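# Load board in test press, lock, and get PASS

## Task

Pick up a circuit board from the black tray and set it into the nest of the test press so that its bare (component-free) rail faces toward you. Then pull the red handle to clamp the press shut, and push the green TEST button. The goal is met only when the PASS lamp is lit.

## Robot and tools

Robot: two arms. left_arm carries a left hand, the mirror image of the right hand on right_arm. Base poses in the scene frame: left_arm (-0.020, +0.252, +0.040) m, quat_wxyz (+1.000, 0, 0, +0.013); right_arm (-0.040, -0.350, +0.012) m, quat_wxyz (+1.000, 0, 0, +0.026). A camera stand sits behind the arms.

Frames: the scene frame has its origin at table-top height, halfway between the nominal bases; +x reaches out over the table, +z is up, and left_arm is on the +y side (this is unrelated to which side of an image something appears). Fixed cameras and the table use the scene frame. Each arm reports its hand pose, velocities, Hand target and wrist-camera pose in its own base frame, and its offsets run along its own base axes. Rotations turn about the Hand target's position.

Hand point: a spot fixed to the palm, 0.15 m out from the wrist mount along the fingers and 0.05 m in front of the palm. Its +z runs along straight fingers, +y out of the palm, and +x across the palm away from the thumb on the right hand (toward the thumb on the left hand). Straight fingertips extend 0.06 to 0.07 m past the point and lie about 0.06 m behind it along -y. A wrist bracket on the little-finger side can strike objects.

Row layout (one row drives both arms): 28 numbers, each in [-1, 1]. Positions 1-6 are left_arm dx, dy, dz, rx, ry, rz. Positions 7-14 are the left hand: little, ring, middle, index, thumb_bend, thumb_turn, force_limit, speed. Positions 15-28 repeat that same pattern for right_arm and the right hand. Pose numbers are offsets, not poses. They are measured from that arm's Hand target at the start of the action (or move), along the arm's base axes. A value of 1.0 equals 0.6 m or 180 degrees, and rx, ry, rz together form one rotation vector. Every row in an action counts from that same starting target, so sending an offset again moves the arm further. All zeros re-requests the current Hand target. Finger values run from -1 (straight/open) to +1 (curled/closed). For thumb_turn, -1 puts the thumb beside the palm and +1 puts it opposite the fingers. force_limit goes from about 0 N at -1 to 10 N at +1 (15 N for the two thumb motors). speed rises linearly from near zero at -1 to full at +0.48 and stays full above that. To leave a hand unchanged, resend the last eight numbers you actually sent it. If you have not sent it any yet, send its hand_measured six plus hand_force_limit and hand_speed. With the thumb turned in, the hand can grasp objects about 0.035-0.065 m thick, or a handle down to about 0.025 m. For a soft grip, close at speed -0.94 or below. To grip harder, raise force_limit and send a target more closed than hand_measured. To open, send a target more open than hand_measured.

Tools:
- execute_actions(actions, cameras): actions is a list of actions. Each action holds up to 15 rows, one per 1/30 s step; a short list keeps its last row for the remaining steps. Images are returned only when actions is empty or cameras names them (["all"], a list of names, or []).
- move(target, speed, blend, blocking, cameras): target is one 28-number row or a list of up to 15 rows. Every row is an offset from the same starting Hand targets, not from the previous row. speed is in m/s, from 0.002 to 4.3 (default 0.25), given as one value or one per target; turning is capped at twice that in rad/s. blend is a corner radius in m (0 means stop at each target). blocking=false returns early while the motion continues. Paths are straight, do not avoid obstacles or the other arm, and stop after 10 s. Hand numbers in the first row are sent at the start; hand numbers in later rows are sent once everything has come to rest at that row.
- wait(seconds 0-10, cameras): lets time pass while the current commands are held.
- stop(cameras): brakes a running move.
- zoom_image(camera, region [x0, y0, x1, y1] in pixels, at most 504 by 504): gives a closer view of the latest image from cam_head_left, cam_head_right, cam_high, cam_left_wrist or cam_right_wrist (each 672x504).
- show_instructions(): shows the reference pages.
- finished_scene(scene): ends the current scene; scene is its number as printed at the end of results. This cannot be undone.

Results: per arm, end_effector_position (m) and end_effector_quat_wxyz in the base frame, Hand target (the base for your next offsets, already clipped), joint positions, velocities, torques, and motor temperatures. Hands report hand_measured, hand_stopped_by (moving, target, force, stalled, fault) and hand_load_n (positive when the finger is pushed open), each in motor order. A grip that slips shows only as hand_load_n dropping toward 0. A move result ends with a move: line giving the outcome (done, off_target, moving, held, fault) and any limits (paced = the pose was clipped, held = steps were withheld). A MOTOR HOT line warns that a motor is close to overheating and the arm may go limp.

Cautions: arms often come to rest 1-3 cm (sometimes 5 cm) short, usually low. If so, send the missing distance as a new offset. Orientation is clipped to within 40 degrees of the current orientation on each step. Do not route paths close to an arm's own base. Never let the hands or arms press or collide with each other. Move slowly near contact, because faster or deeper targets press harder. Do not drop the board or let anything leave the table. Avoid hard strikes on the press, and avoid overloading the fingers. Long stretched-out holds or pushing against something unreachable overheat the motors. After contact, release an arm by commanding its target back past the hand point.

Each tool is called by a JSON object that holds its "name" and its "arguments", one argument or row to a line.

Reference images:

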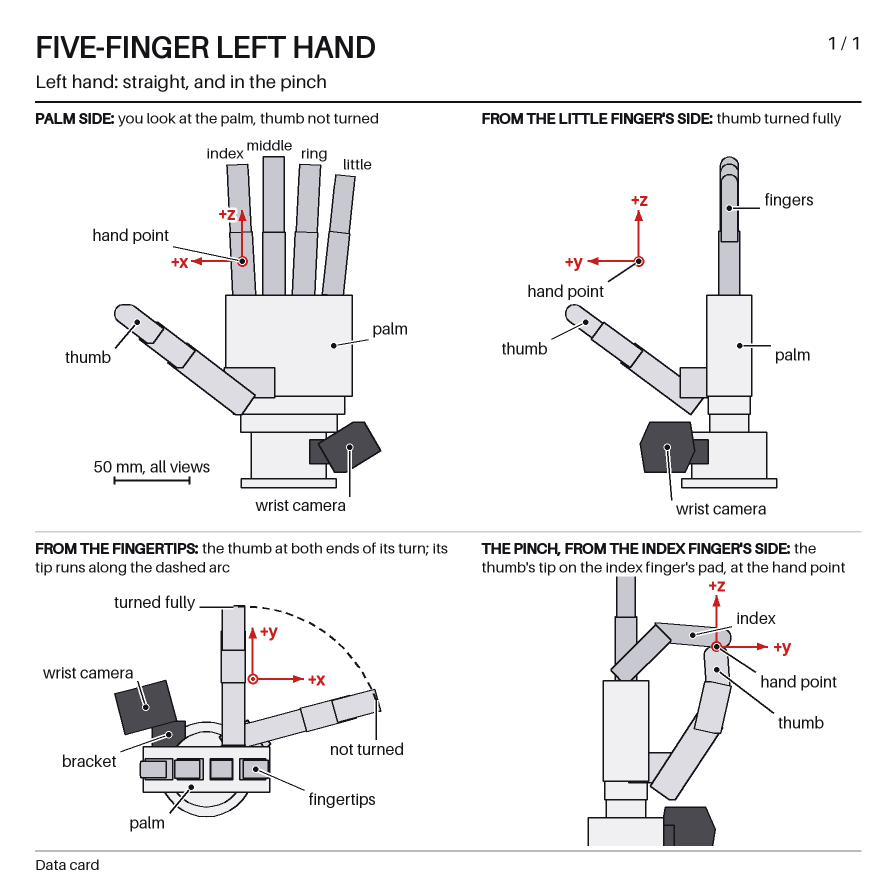

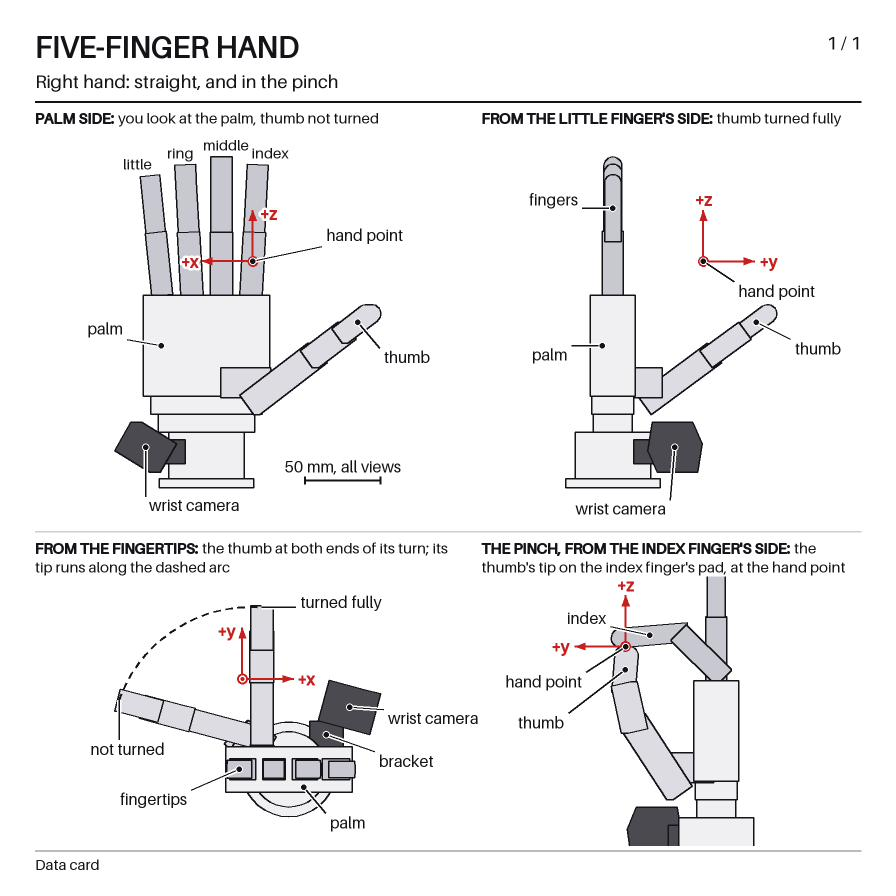

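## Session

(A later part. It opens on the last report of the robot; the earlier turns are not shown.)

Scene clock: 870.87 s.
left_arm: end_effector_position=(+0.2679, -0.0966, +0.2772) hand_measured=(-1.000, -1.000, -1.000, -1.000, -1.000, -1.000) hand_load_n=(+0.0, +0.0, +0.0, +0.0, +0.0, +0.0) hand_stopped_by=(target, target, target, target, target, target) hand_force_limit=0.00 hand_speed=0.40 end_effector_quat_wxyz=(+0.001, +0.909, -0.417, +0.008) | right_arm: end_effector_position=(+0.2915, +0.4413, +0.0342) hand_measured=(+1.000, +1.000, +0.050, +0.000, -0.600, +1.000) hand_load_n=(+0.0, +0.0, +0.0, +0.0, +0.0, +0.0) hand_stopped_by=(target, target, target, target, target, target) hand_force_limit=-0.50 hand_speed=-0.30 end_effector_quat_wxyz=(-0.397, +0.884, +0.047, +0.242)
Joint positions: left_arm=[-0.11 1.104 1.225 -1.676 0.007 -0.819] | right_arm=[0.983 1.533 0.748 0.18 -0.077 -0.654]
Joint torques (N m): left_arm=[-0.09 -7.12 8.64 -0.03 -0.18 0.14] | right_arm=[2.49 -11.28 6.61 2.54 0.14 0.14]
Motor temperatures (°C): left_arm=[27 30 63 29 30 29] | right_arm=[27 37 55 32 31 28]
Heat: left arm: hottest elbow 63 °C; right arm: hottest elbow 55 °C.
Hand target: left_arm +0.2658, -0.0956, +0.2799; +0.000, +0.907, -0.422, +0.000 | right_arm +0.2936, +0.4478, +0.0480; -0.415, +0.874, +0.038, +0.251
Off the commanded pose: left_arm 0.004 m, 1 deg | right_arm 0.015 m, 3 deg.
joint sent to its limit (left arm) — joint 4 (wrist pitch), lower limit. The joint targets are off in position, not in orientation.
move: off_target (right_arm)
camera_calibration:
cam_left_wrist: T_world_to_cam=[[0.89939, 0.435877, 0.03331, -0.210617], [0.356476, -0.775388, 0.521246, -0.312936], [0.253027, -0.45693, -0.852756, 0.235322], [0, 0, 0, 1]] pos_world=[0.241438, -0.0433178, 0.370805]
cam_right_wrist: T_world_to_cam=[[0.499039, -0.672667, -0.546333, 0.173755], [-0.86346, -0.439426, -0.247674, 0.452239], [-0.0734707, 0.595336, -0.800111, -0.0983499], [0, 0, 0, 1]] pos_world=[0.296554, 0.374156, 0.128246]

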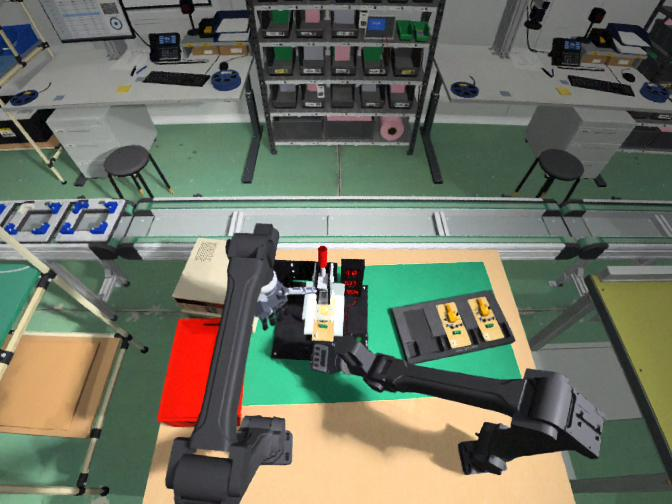

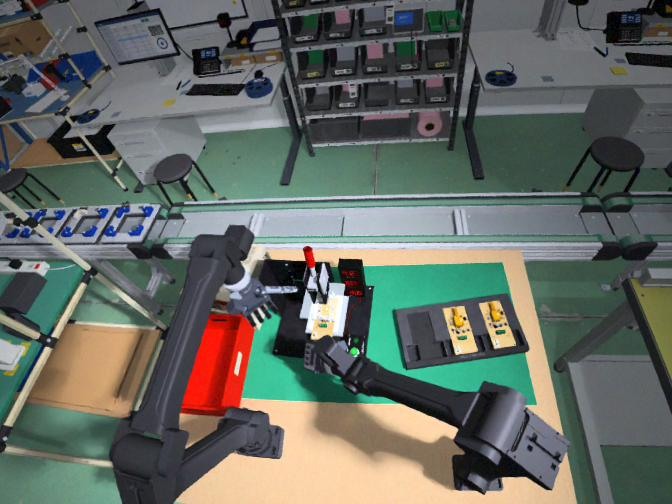

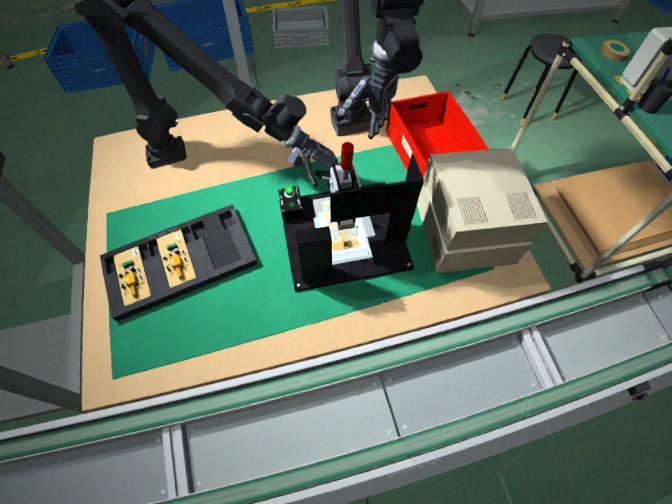

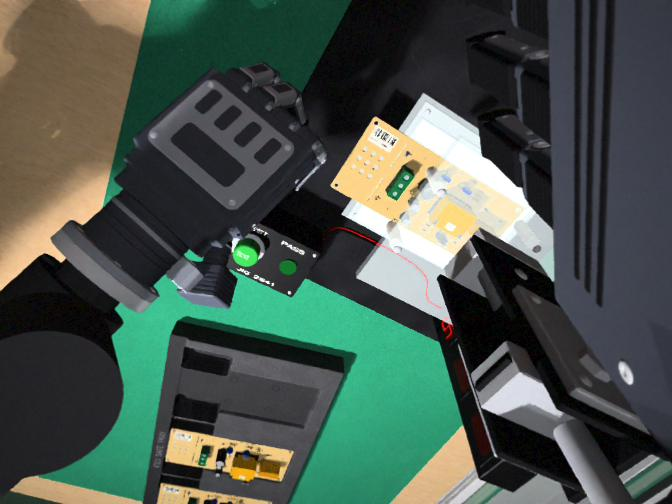

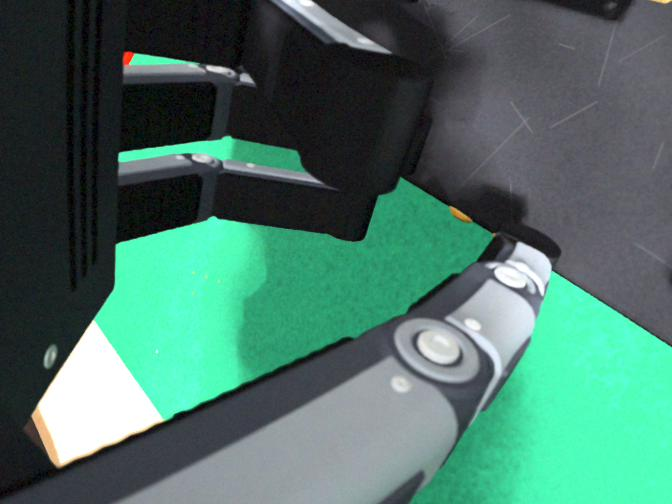

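{"name": "zoom_image", "arguments": {
  "camera": "cam_left_wrist",
  "region": [320, 160, 380, 220]
}}

{"name": "zoom_image", "arguments": {
  "camera": "cam_left_wrist",
  "region": [350, 100, 410, 160]
}}

Scaled by 8.400.

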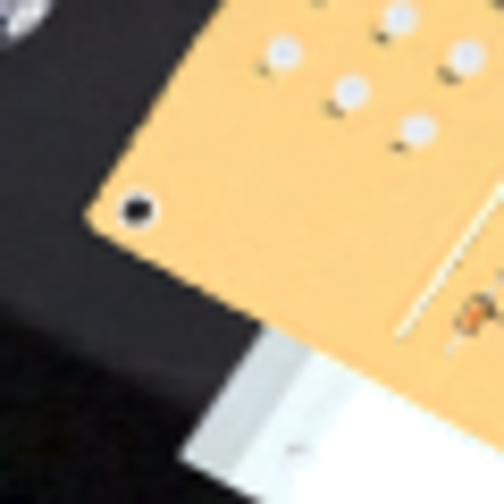

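Scaled by 8.400.

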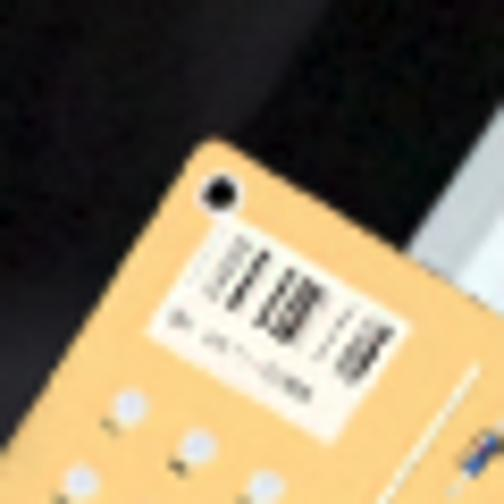

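{"name": "zoom_image", "arguments": {
  "camera": "cam_head_left",
  "region": [300, 235, 350, 315]
}}

{"name": "zoom_image", "arguments": {
  "camera": "cam_head_right",
  "region": [290, 235, 340, 315]
}}

{"name": "zoom_image", "arguments": {
  "camera": "cam_high",
  "region": [310, 130, 380, 230]
}}

Scaled by 6.300.

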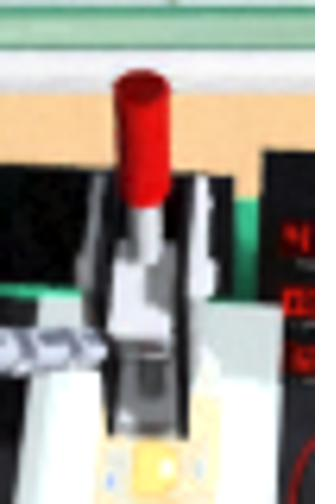

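Scaled by 6.300.

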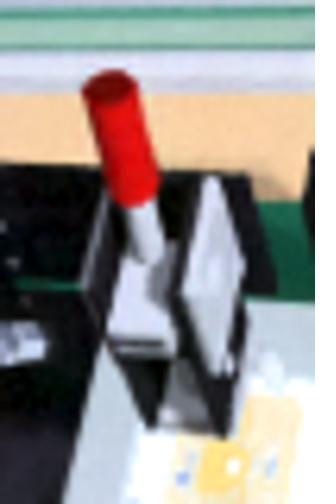

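Scaled by 5.040.

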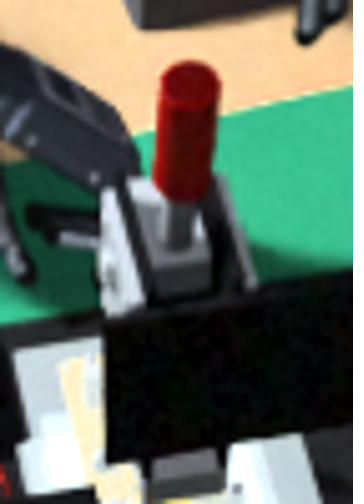

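{"name": "move", "arguments": {
  "target": [
    [0,0,0.1,0,0,0,-1,-1,-1,-1,-1,-1,0,0.4,-0.0667,0,0.09,0,0,0,1,1,0.05,0,-0.6,1,-0.5,-0.3],
    [0,0,0.1833,0,0,0,-1,-1,-1,-1,-1,-1,0,0.4,-0.106,-0.3963,0.1817,0,0,0,1,1,0.05,0,-0.6,1,-0.5,-0.3]
  ],
  "speed": 0.2,
  "blend": [0.02,0],
  "cameras": ["cam_head_left","cam_head_right"]
}}

{"name": "zoom_image", "arguments": {
  "camera": "cam_head_left",
  "region": [290, 270, 390, 370]
}}

{"name": "zoom_image", "arguments": {
  "camera": "cam_head_right",
  "region": [290, 270, 390, 370]
}}

Scene clock: 1070.67 s.
left_arm: end_effector_position=(+0.2640, -0.1001, +0.3617) hand_measured=(-1.000, -1.000, -1.000, -1.000, -1.000, -1.000) hand_load_n=(+0.0, +0.0, +0.0, +0.0, +0.5, +0.0) hand_stopped_by=(target, target, target, target, target, target) hand_force_limit=0.00 hand_speed=0.40 end_effector_quat_wxyz=(-0.018, +0.896, -0.422, +0.136) | right_arm: end_effector_position=(+0.2311, +0.2118, +0.1570) hand_measured=(+1.000, +1.000, +0.050, +0.000, -0.600, +1.000) hand_load_n=(+0.0, +0.0, +0.0, +0.0, +0.0, +0.0) hand_stopped_by=(target, target, target, target, target, target) hand_force_limit=-0.50 hand_speed=-0.30 end_effector_quat_wxyz=(-0.418, +0.872, +0.030, +0.252)
Joint positions: left_arm=[-0.09 0.977 1.351 -1.676 0.059 -0.787] | right_arm=[0.562 0.612 0.494 -0.493 -0.421 -0.855]
Joint torques (N m): left_arm=[1.2 -6.36 13.12 0.42 0.14 0.14] | right_arm=[2.08 -1.2 9.09 0.61 -0.36 -0.24]
Motor temperatures (°C): left_arm=[27 30 63 29 30 29] | right_arm=[27 37 49 32 30 28]
Heat: left arm: hottest elbow 63 °C; right arm: hottest elbow 49 °C.
Hand target: left_arm +0.2658, -0.0956, +0.3899; +0.000, +0.907, -0.422, +0.000 | right_arm +0.2300, +0.2100, +0.1570; -0.415, +0.874, +0.038, +0.251
Off the commanded pose: left_arm 0.029 m, 16 deg | right_arm 0.002 m, 1 deg.
joint sent to its limit (left arm) — joint 4 (wrist pitch), lower limit. The joint targets are off in position and orientation.
move: off_target (left_arm)
Images, in order (width x height): cam_head_left 672x504, cam_head_right 672x504.

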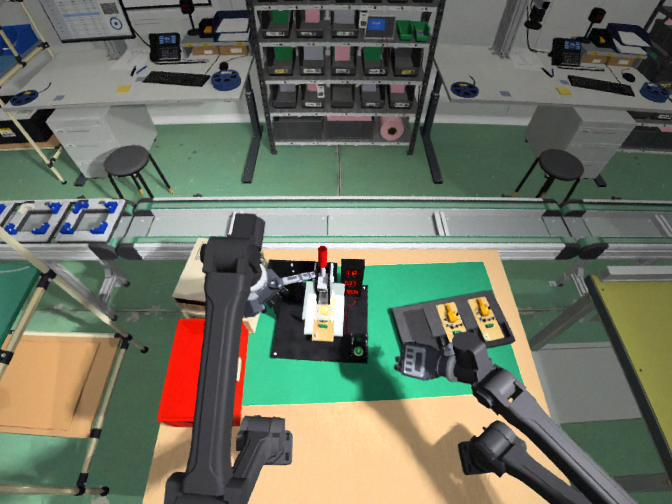

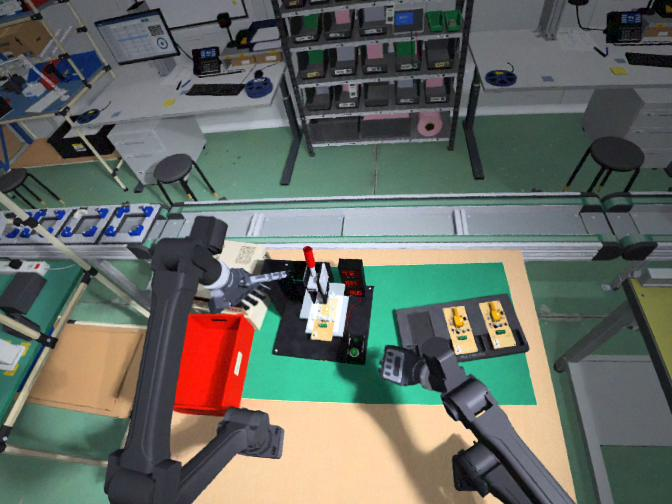

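Scaled by 5.040.

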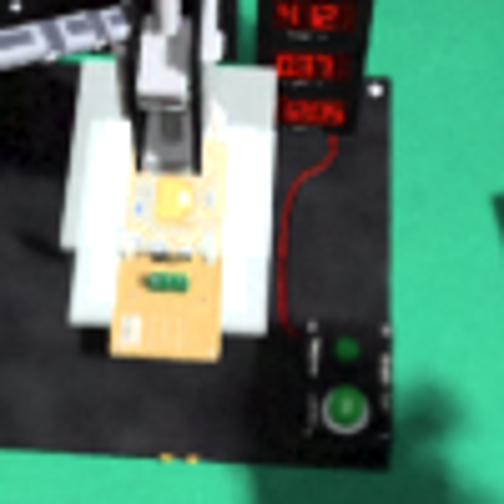

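Scaled by 5.040.

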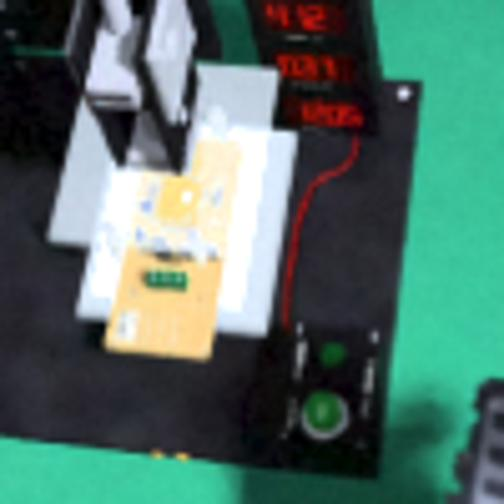

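{"name": "move", "arguments": {
  "target": [
    [0.2215,0.0652,0.0468,-0.4405,-0.2413,-0.0978,-1,-1,-1,-1,-1,-1,0,0.4,0,0,0,0,0,0,1,1,0.05,0,-0.6,1,-0.5,-0.3]
  ],
  "speed": 0.25,
  "cameras": ["cam_head_left","cam_high"]
}}

Scene clock: 1086.77 s.
left_arm: end_effector_position=(+0.3945, -0.0589, +0.4062) hand_measured=(-1.000, -1.000, -1.000, -1.000, -1.000, -1.000) hand_load_n=(+0.0, +0.0, +0.0, +0.0, +0.0, +0.0) hand_stopped_by=(target, target, target, target, target, target) hand_force_limit=0.00 hand_speed=0.40 end_effector_quat_wxyz=(+0.410, +0.595, -0.394, +0.568) | right_arm: end_effector_position=(+0.2311, +0.2118, +0.1570) hand_measured=(+1.000, +1.000, +0.050, +0.000, -0.600, +1.000) hand_load_n=(+0.0, +0.0, +0.0, +0.0, +0.0, +0.0) hand_stopped_by=(target, target, target, target, target, target) hand_force_limit=-0.50 hand_speed=-0.30 end_effector_quat_wxyz=(-0.418, +0.872, +0.030, +0.252)
Joint positions: left_arm=[0.363 1.443 1.272 -1.536 1.553 0.097] | right_arm=[0.562 0.612 0.494 -0.493 -0.421 -0.855]
Joint torques (N m): left_arm=[-0.15 -11.58 11.23 -0.2 0.99 0.14] | right_arm=[2.02 -0.73 9.24 0.62 -0.27 -0.21]
Motor temperatures (°C): left_arm=[27 30 65 29 30 29] | right_arm=[27 36 51 32 31 28]
Heat: left arm: hottest elbow 65 °C; right arm: hottest elbow 51 °C.
Hand target: left_arm +0.3987, -0.0565, +0.4180; +0.419, +0.571, -0.418, +0.569 | right_arm +0.2300, +0.2100, +0.1571; -0.415, +0.874, +0.038, +0.251
Off the commanded pose: left_arm 0.013 m, 4 deg | right_arm 0.002 m, 1 deg.
joint sent to its limit (left arm) — joint 5 (wrist yaw), upper limit. The joint targets are off in position and orientation.
move: off_target (left_arm)
Images, in order (width x height): cam_head_left 672x504, cam_high 672x504.

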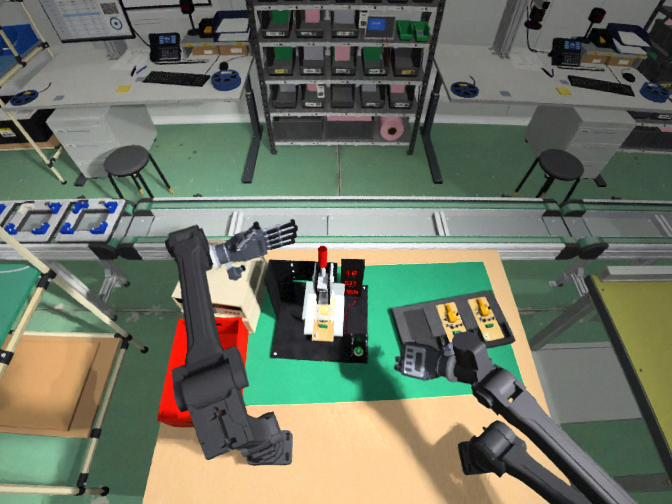

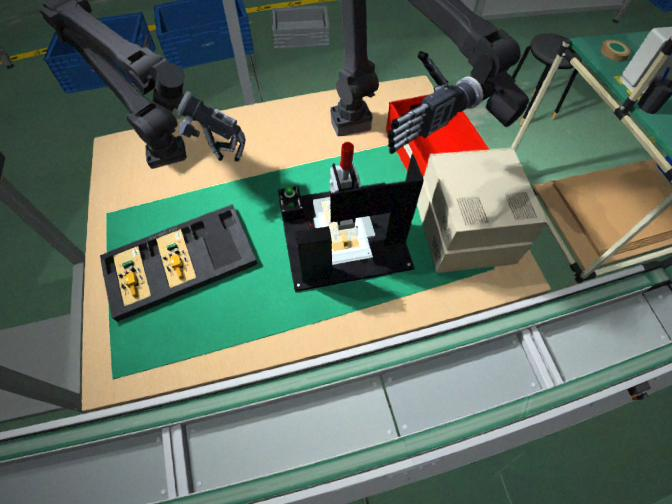

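{"name": "move", "arguments": {
  "target": [
    [0.1188,-0.0308,-0.0133,0,0,0,-1,-1,-1,-1,-1,-1,0,0.4,0,0,0,0,0,0,1,1,0.05,0,-0.6,1,-0.5,-0.3],
    [0.1688,-0.1408,-0.0333,0,0,0,-1,-1,-1,-1,-1,-1,0,0.4,0,0,0,0,0,0,1,1,0.05,0,-0.6,1,-0.5,-0.3],
    [0.1705,-0.2542,-0.0533,0,0,0,-1,-1,-1,-1,-1,-1,0,0.4,0,0,0,0,0,0,1,1,0.05,0,-0.6,1,-0.5,-0.3]
  ],
  "speed": 0.15,
  "blend": [0.02,0.02,0],
  "cameras": ["cam_head_left","cam_high"]
}}

{"name": "zoom_image", "arguments": {
  "camera": "cam_head_left",
  "region": [260, 210, 380, 330]
}}

{"name": "zoom_image", "arguments": {
  "camera": "cam_high",
  "region": [290, 100, 450, 240]
}}

Scene clock: 1105.40 s.
left_arm: end_effector_position=(+0.5002, -0.2158, +0.3770) hand_measured=(-1.000, -1.000, -1.000, -1.000, -1.000, -1.000) hand_load_n=(-0.5, +0.0, +0.0, +0.0, -0.5, +0.0) hand_stopped_by=(target, target, target, target, target, target) hand_force_limit=0.00 hand_speed=0.40 end_effector_quat_wxyz=(+0.427, +0.574, -0.420, +0.559) | right_arm: end_effector_position=(+0.2311, +0.2118, +0.1570) hand_measured=(+1.000, +1.000, +0.050, +0.000, -0.600, +1.000) hand_load_n=(+0.0, +0.0, +0.0, +0.0, +0.0, +0.0) hand_stopped_by=(target, target, target, target, target, target) hand_force_limit=-0.50 hand_speed=-0.30 end_effector_quat_wxyz=(-0.418, +0.872, +0.030, +0.252)
Joint positions: left_arm=[-0.024 1.549 1.116 0.395 1.259 -1.555] | right_arm=[0.562 0.612 0.494 -0.493 -0.421 -0.855]
Joint torques (N m): left_arm=[0.73 -15.5 8.65 2.14 -0.18 -0.1] | right_arm=[1.79 -1.61 9.25 0.61 -0.33 -0.23]
Motor temperatures (°C): left_arm=[27 30 64 29 32 29] | right_arm=[27 36 53 32 31 28]
Heat: left arm: hottest elbow 64 °C; right arm: hottest elbow 53 °C.
Hand target: left_arm +0.5010, -0.2090, +0.3860; +0.419, +0.571, -0.418, +0.569 | right_arm +0.2300, +0.2100, +0.1571; -0.415, +0.874, +0.038, +0.251
Off the commanded pose: left_arm 0.011 m, 2 deg | right_arm 0.002 m, 1 deg.
move: off_target (left_arm)
Images, in order (width x height): cam_head_left 672x504, cam_high 672x504.

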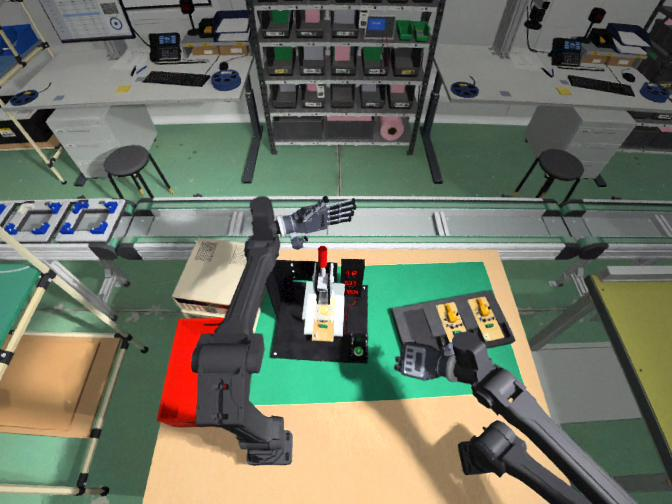

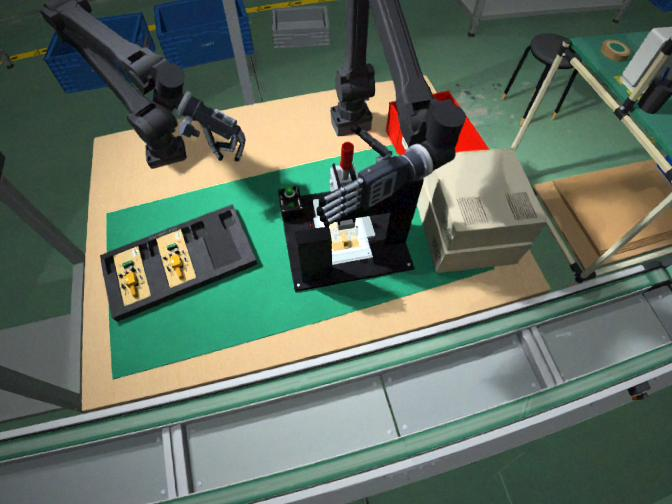

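Scaled by 4.200.

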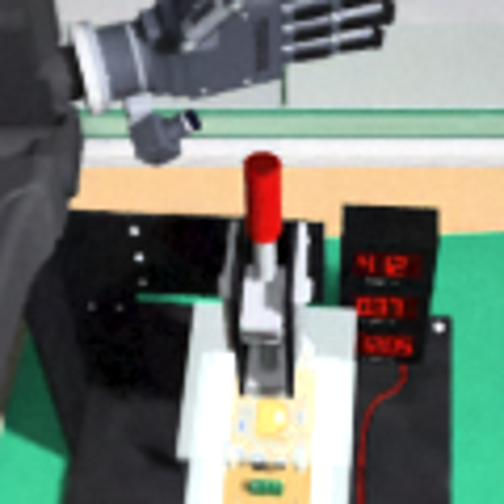

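Scaled by 3.150.

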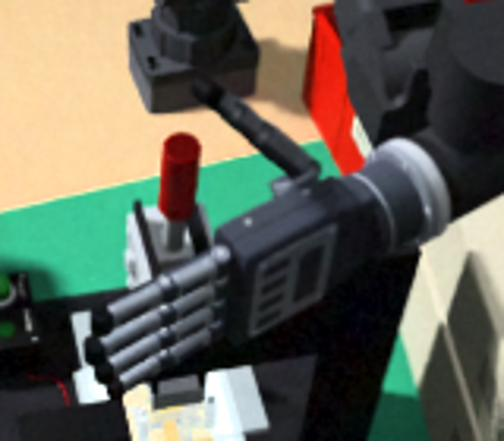

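{"name": "move", "arguments": {
  "target": [
    [-0.1017,0.005,-0.0267,0,0,0,-1,-1,-1,-1,-1,-1,0,0.4,0,0,0,0,0,0,1,1,0.05,0,-0.6,1,-0.5,-0.3]
  ],
  "speed": 0.12,
  "cameras": ["cam_head_left","cam_high"]
}}

{"name": "zoom_image", "arguments": {
  "camera": "cam_head_left",
  "region": [260, 210, 380, 330]
}}

{"name": "zoom_image", "arguments": {
  "camera": "cam_high",
  "region": [290, 100, 450, 240]
}}

Scene clock: 1114.63 s.
left_arm: end_effector_position=(+0.4403, -0.2137, +0.3598) hand_measured=(-1.000, -1.000, -1.000, -1.000, -1.000, -1.000) hand_load_n=(+0.0, +0.0, +0.0, +0.0, +0.0, +0.0) hand_stopped_by=(target, target, target, target, target, target) hand_force_limit=0.00 hand_speed=0.40 end_effector_quat_wxyz=(+0.427, +0.576, -0.418, +0.558) | right_arm: end_effector_position=(+0.2311, +0.2118, +0.1570) hand_measured=(+1.000, +1.000, +0.050, +0.000, -0.600, +1.000) hand_load_n=(+0.0, +0.0, +0.0, +0.0, +0.0, +0.5) hand_stopped_by=(target, target, target, target, target, target) hand_force_limit=-0.50 hand_speed=-0.30 end_effector_quat_wxyz=(-0.418, +0.872, +0.030, +0.252)
Joint positions: left_arm=[-0.022 1.419 0.923 0.454 1.258 -1.556] | right_arm=[0.562 0.612 0.494 -0.493 -0.421 -0.855]
Joint torques (N m): left_arm=[1.2 -13.27 8.51 2.17 0.06 -0.1] | right_arm=[1.79 -1.14 8.94 0.64 -0.33 -0.24]
Motor temperatures (°C): left_arm=[27 30 63 30 31 29] | right_arm=[27 35 54 32 31 28]
Heat: left arm: hottest elbow 63 °C; right arm: hottest elbow 54 °C.
Hand target: left_arm +0.4400, -0.2060, +0.3700; +0.419, +0.571, -0.418, +0.569 | right_arm +0.2300, +0.2100, +0.1571; -0.415, +0.874, +0.038, +0.251
Off the commanded pose: left_arm 0.013 m, 2 deg | right_arm 0.002 m, 1 deg.
move: off_target (left_arm)
Images, in order (width x height): cam_head_left 672x504, cam_high 672x504.

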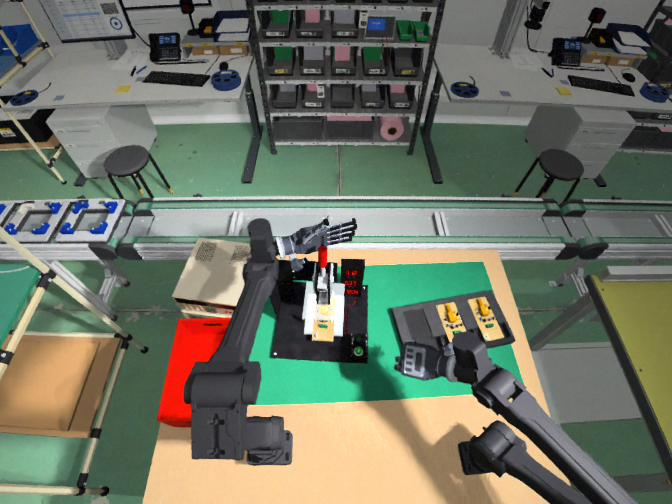

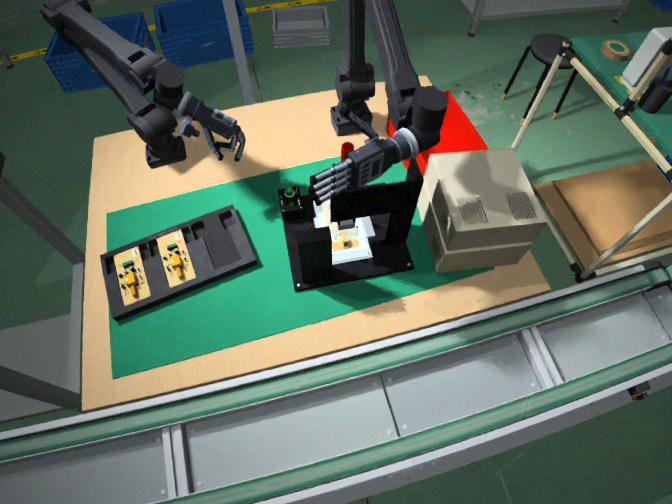

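Scaled by 4.200.

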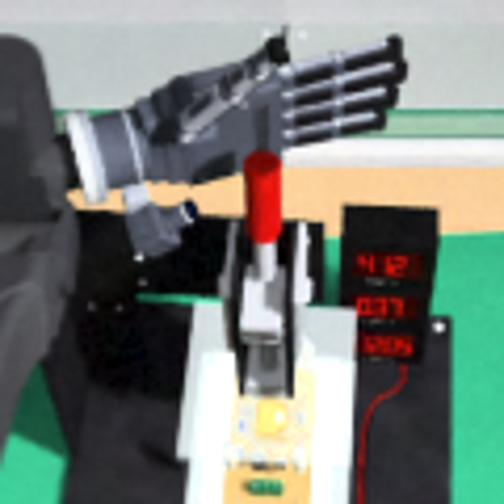

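Scaled by 3.150.

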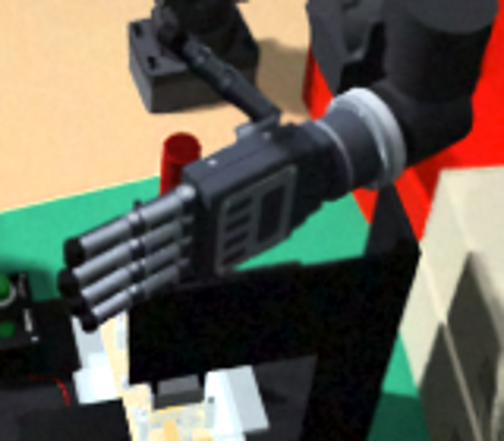

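{"name": "move", "arguments": {
  "target": [
    [-0.09,0.0067,-0.035,-0.0085,-0.11,0,-1,-1,-1,-1,-1,-1,0,0.4,0,0,0,0,0,0,1,1,0.05,0,-0.6,1,-0.5,-0.3]
  ],
  "speed": 0.12,
  "cameras": ["cam_head_left","cam_high"]
}}

{"name": "zoom_image", "arguments": {
  "camera": "cam_head_left",
  "region": [260, 210, 380, 330]
}}

{"name": "zoom_image", "arguments": {
  "camera": "cam_high",
  "region": [290, 100, 450, 240]
}}

Scene clock: 1135.87 s.
left_arm: end_effector_position=(+0.3904, -0.2045, +0.3450) hand_measured=(-1.000, -1.000, -1.000, -1.000, -1.000, -1.000) hand_load_n=(+0.0, +0.0, +0.0, +0.0, +0.0, +0.0) hand_stopped_by=(target, target, target, target, target, target) hand_force_limit=0.00 hand_speed=0.40 end_effector_quat_wxyz=(+0.352, +0.465, -0.473, +0.660) | right_arm: end_effector_position=(+0.2311, +0.2118, +0.1570) hand_measured=(+1.000, +1.000, +0.050, +0.000, -0.600, +1.000) hand_load_n=(+0.0, +0.0, +0.0, +0.0, +0.5, +0.0) hand_stopped_by=(target, target, target, target, target, target) hand_force_limit=-0.50 hand_speed=-0.30 end_effector_quat_wxyz=(-0.418, +0.872, +0.030, +0.252)
Joint positions: left_arm=[-0.004 1.413 0.755 1.056 1.257 -1.648] | right_arm=[0.562 0.612 0.494 -0.493 -0.421 -0.855]
Joint torques (N m): left_arm=[0.85 -11.81 6.91 1.96 -0.17 -0.08] | right_arm=[1.49 -1.44 9.2 0.75 -0.37 -0.23]
Motor temperatures (°C): left_arm=[28 30 63 30 31 29] | right_arm=[27 35 55 32 31 28]
Heat: left arm: hottest elbow 63 °C; right arm: hottest elbow 55 °C.
Hand target: left_arm +0.3860, -0.2020, +0.3490; +0.348, +0.459, -0.476, +0.665 | right_arm +0.2300, +0.2100, +0.1571; -0.415, +0.874, +0.038, +0.251
Off the commanded pose: left_arm 0.006 m, 1 deg | right_arm 0.002 m, 1 deg.
move: done
Images, in order (width x height): cam_head_left 672x504, cam_high 672x504.

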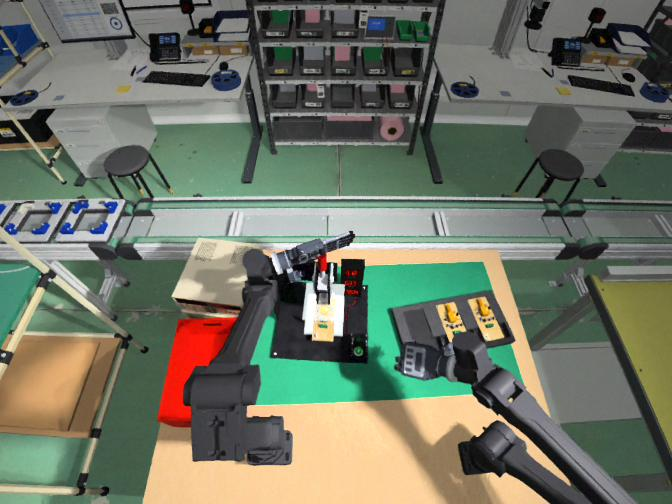

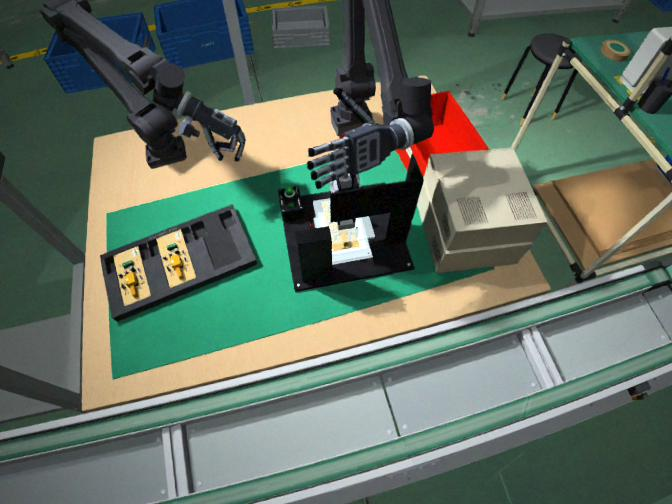

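Scaled by 4.200.

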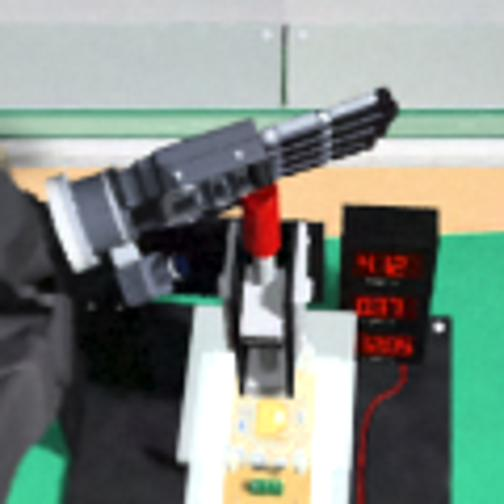

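Scaled by 3.150.

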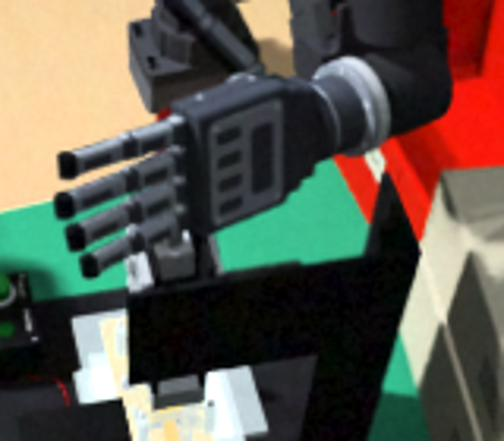

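{"name": "move", "arguments": {
  "target": [
    [-0.0767,0.006,-0.075,-0.0096,-0.125,0,-1,-1,-1,-1,-1,-1,0,0.4,0,0,0,0,0,0,1,1,0.05,0,-0.6,1,-0.5,-0.3],
    [-0.1217,0.0095,-0.18,-0.0188,-0.245,0,-1,-1,-1,-1,-1,-1,0,0.4,0,0,0,0,0,0,1,1,0.05,0,-0.6,1,-0.5,-0.3]
  ],
  "speed": 0.1,
  "blend": [0.01,0],
  "cameras": ["cam_head_left","cam_high"]
}}

{"name": "zoom_image", "arguments": {
  "camera": "cam_head_left",
  "region": [260, 230, 380, 350]
}}

{"name": "zoom_image", "arguments": {
  "camera": "cam_high",
  "region": [290, 100, 450, 240]
}}

Scene clock: 1146.53 s.
left_arm: end_effector_position=(+0.3224, -0.1964, +0.2473) hand_measured=(-1.000, -1.000, -1.000, -1.000, -1.000, -1.000) hand_load_n=(+0.0, +0.0, +0.0, +0.0, +0.0, +0.0) hand_stopped_by=(target, target, target, target, target, target) hand_force_limit=0.00 hand_speed=0.40 end_effector_quat_wxyz=(+0.108, +0.241, -0.604, +0.752) | right_arm: end_effector_position=(+0.2311, +0.2118, +0.1570) hand_measured=(+1.000, +1.000, +0.050, +0.000, -0.600, +1.000) hand_load_n=(+0.0, +0.0, +0.0, +0.0, +0.0, +0.0) hand_stopped_by=(target, target, target, target, target, target) hand_force_limit=-0.50 hand_speed=-0.30 end_effector_quat_wxyz=(-0.418, +0.872, +0.030, +0.252)
Joint positions: left_arm=[0.028 1.446 0.521 1.57 1.312 -1.151] | right_arm=[0.562 0.612 0.494 -0.493 -0.421 -0.855]
Joint torques (N m): left_arm=[0.21 -9.52 3.88 1.31 0.24 0.15] | right_arm=[1.9 -1.61 9.14 0.66 -0.36 -0.25]
Motor temperatures (°C): left_arm=[28 31 62 30 31 29] | right_arm=[27 35 55 32 31 28]
Heat: left arm: hottest elbow 62 °C; right arm: hottest elbow 55 °C.
Hand target: left_arm +0.3129, -0.1963, +0.2410; +0.157, +0.166, -0.553, +0.802 | right_arm +0.2300, +0.2100, +0.1571; -0.415, +0.874, +0.038, +0.251
Off the commanded pose: left_arm 0.011 m, 13 deg | right_arm 0.002 m, 1 deg.
joint sent to its limit (left arm) — joint 4 (wrist pitch), upper limit. The joint targets are off in orientation, not in position.
move: off_target (left_arm)
Images, in order (width x height): cam_head_left 672x504, cam_high 672x504.

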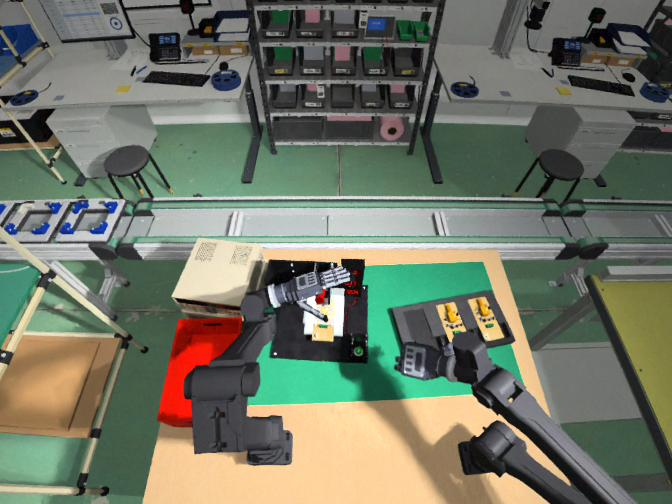

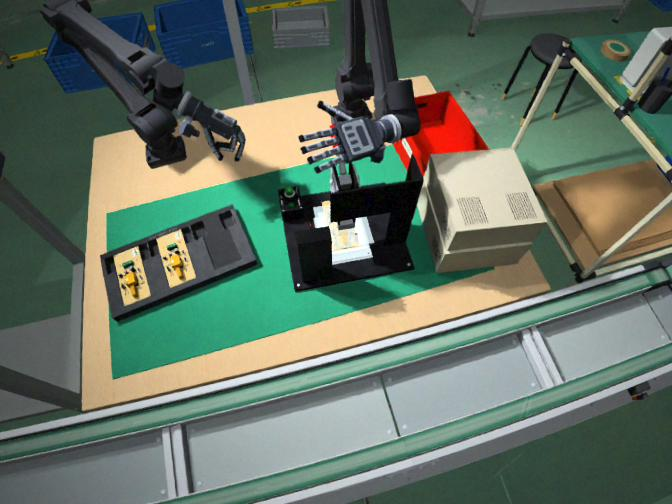

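Scaled by 4.200.

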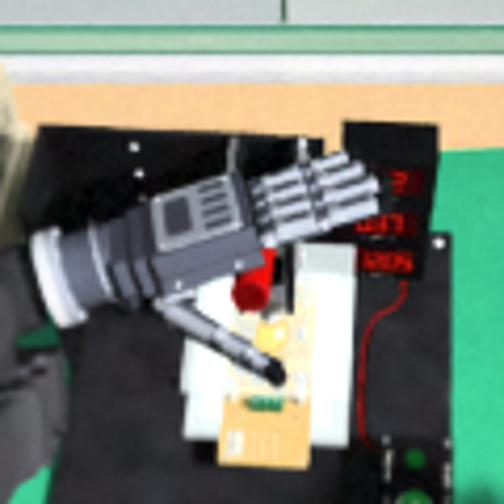

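Scaled by 3.150.

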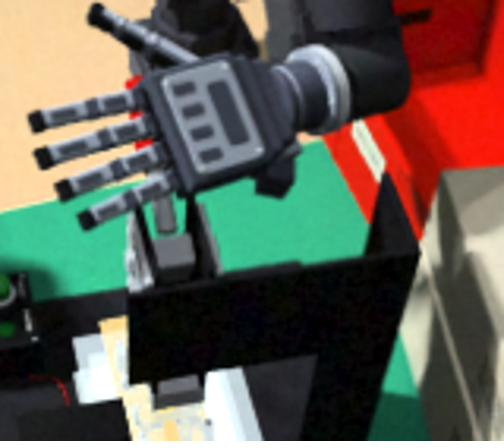

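{"name": "move", "arguments": {
  "target": [
    [0.005,0,-0.09,0,0,0,-1,-1,-1,-1,-1,-1,0,0.4,0,0,0,0,0,0,1,1,0.05,0,-0.6,1,-0.5,-0.3]
  ],
  "speed": 0.1,
  "cameras": ["cam_head_left","cam_high","cam_head_right"]
}}

{"name": "zoom_image", "arguments": {
  "camera": "cam_head_left",
  "region": [260, 250, 380, 370]
}}

{"name": "zoom_image", "arguments": {
  "camera": "cam_high",
  "region": [290, 100, 450, 270]
}}

Scene clock: 1155.20 s.
left_arm: end_effector_position=(+0.3249, -0.1961, +0.2322) hand_measured=(-1.000, -1.000, -1.000, -1.000, -1.000, -1.000) hand_load_n=(+0.0, +0.0, +0.0, +0.0, +0.0, +0.0) hand_stopped_by=(target, target, target, target, target, target) hand_force_limit=0.00 hand_speed=0.40 end_effector_quat_wxyz=(+0.055, +0.196, -0.623, +0.755) | right_arm: end_effector_position=(+0.2311, +0.2118, +0.1570) hand_measured=(+1.000, +1.000, +0.050, +0.000, -0.600, +1.000) hand_load_n=(+0.0, +0.0, +0.5, +0.0, +0.0, +0.0) hand_stopped_by=(target, target, target, target, target, target) hand_force_limit=-0.50 hand_speed=-0.30 end_effector_quat_wxyz=(-0.418, +0.872, +0.030, +0.252)
Joint positions: left_arm=[0.028 1.457 0.508 1.583 1.32 -0.995] | right_arm=[0.562 0.612 0.494 -0.493 -0.421 -0.855]
Joint torques (N m): left_arm=[0.21 -2.08 1.61 0.79 0.79 0.02] | right_arm=[1.61 -1.08 9.07 0.61 -0.32 -0.24]
Motor temperatures (°C): left_arm=[28 31 61 30 31 29] | right_arm=[27 35 55 32 31 28]
Heat: left arm: hottest elbow 61 °C; right arm: hottest elbow 55 °C.
Hand target: left_arm +0.3159, -0.1963, +0.1870; +0.157, +0.166, -0.553, +0.802 | right_arm +0.2300, +0.2100, +0.1571; -0.415, +0.874, +0.038, +0.251
Off the commanded pose: left_arm 0.046 m, 16 deg | right_arm 0.002 m, 1 deg.
joint read past its limit (left arm) — joint 4 (wrist pitch), upper limit.
joint sent to its limit (left arm) — joint 4 (wrist pitch), upper limit. The joint targets are off in position and orientation.
move: off_target (left_arm)
Images, in order (width x height): cam_head_left 672x504, cam_head_right 672x504, cam_high 672x504.

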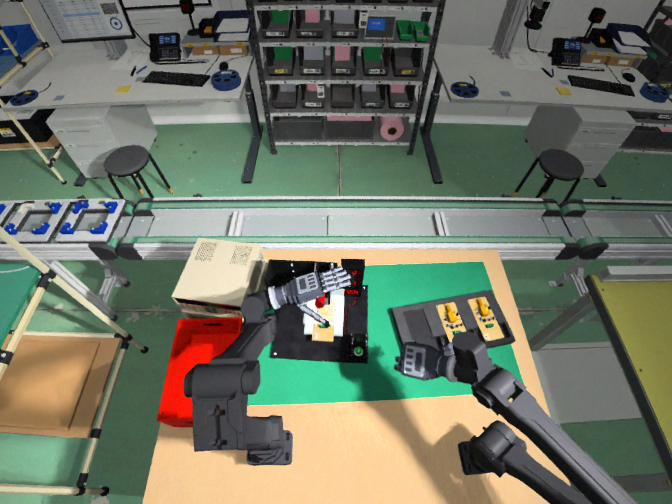

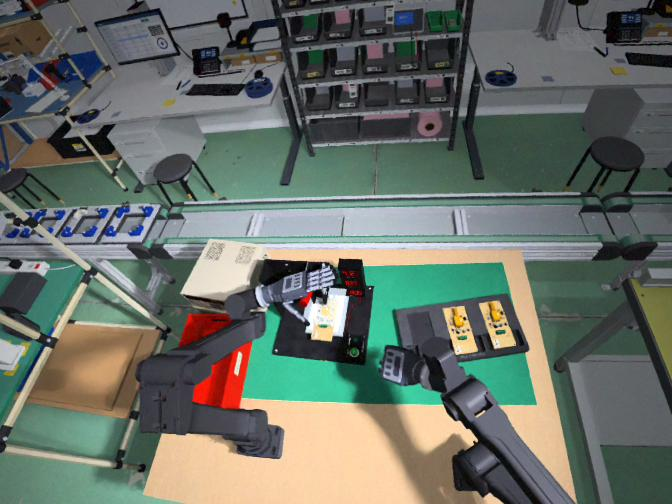

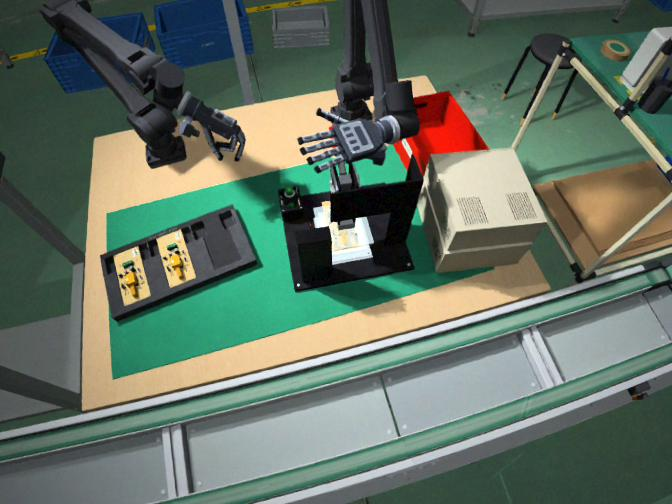

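Scaled by 4.200.

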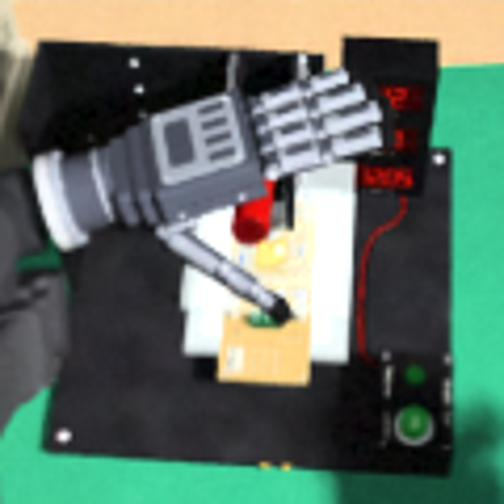

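Scaled by 2.965.

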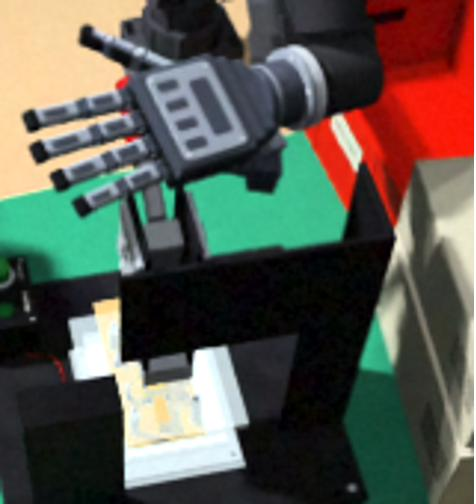

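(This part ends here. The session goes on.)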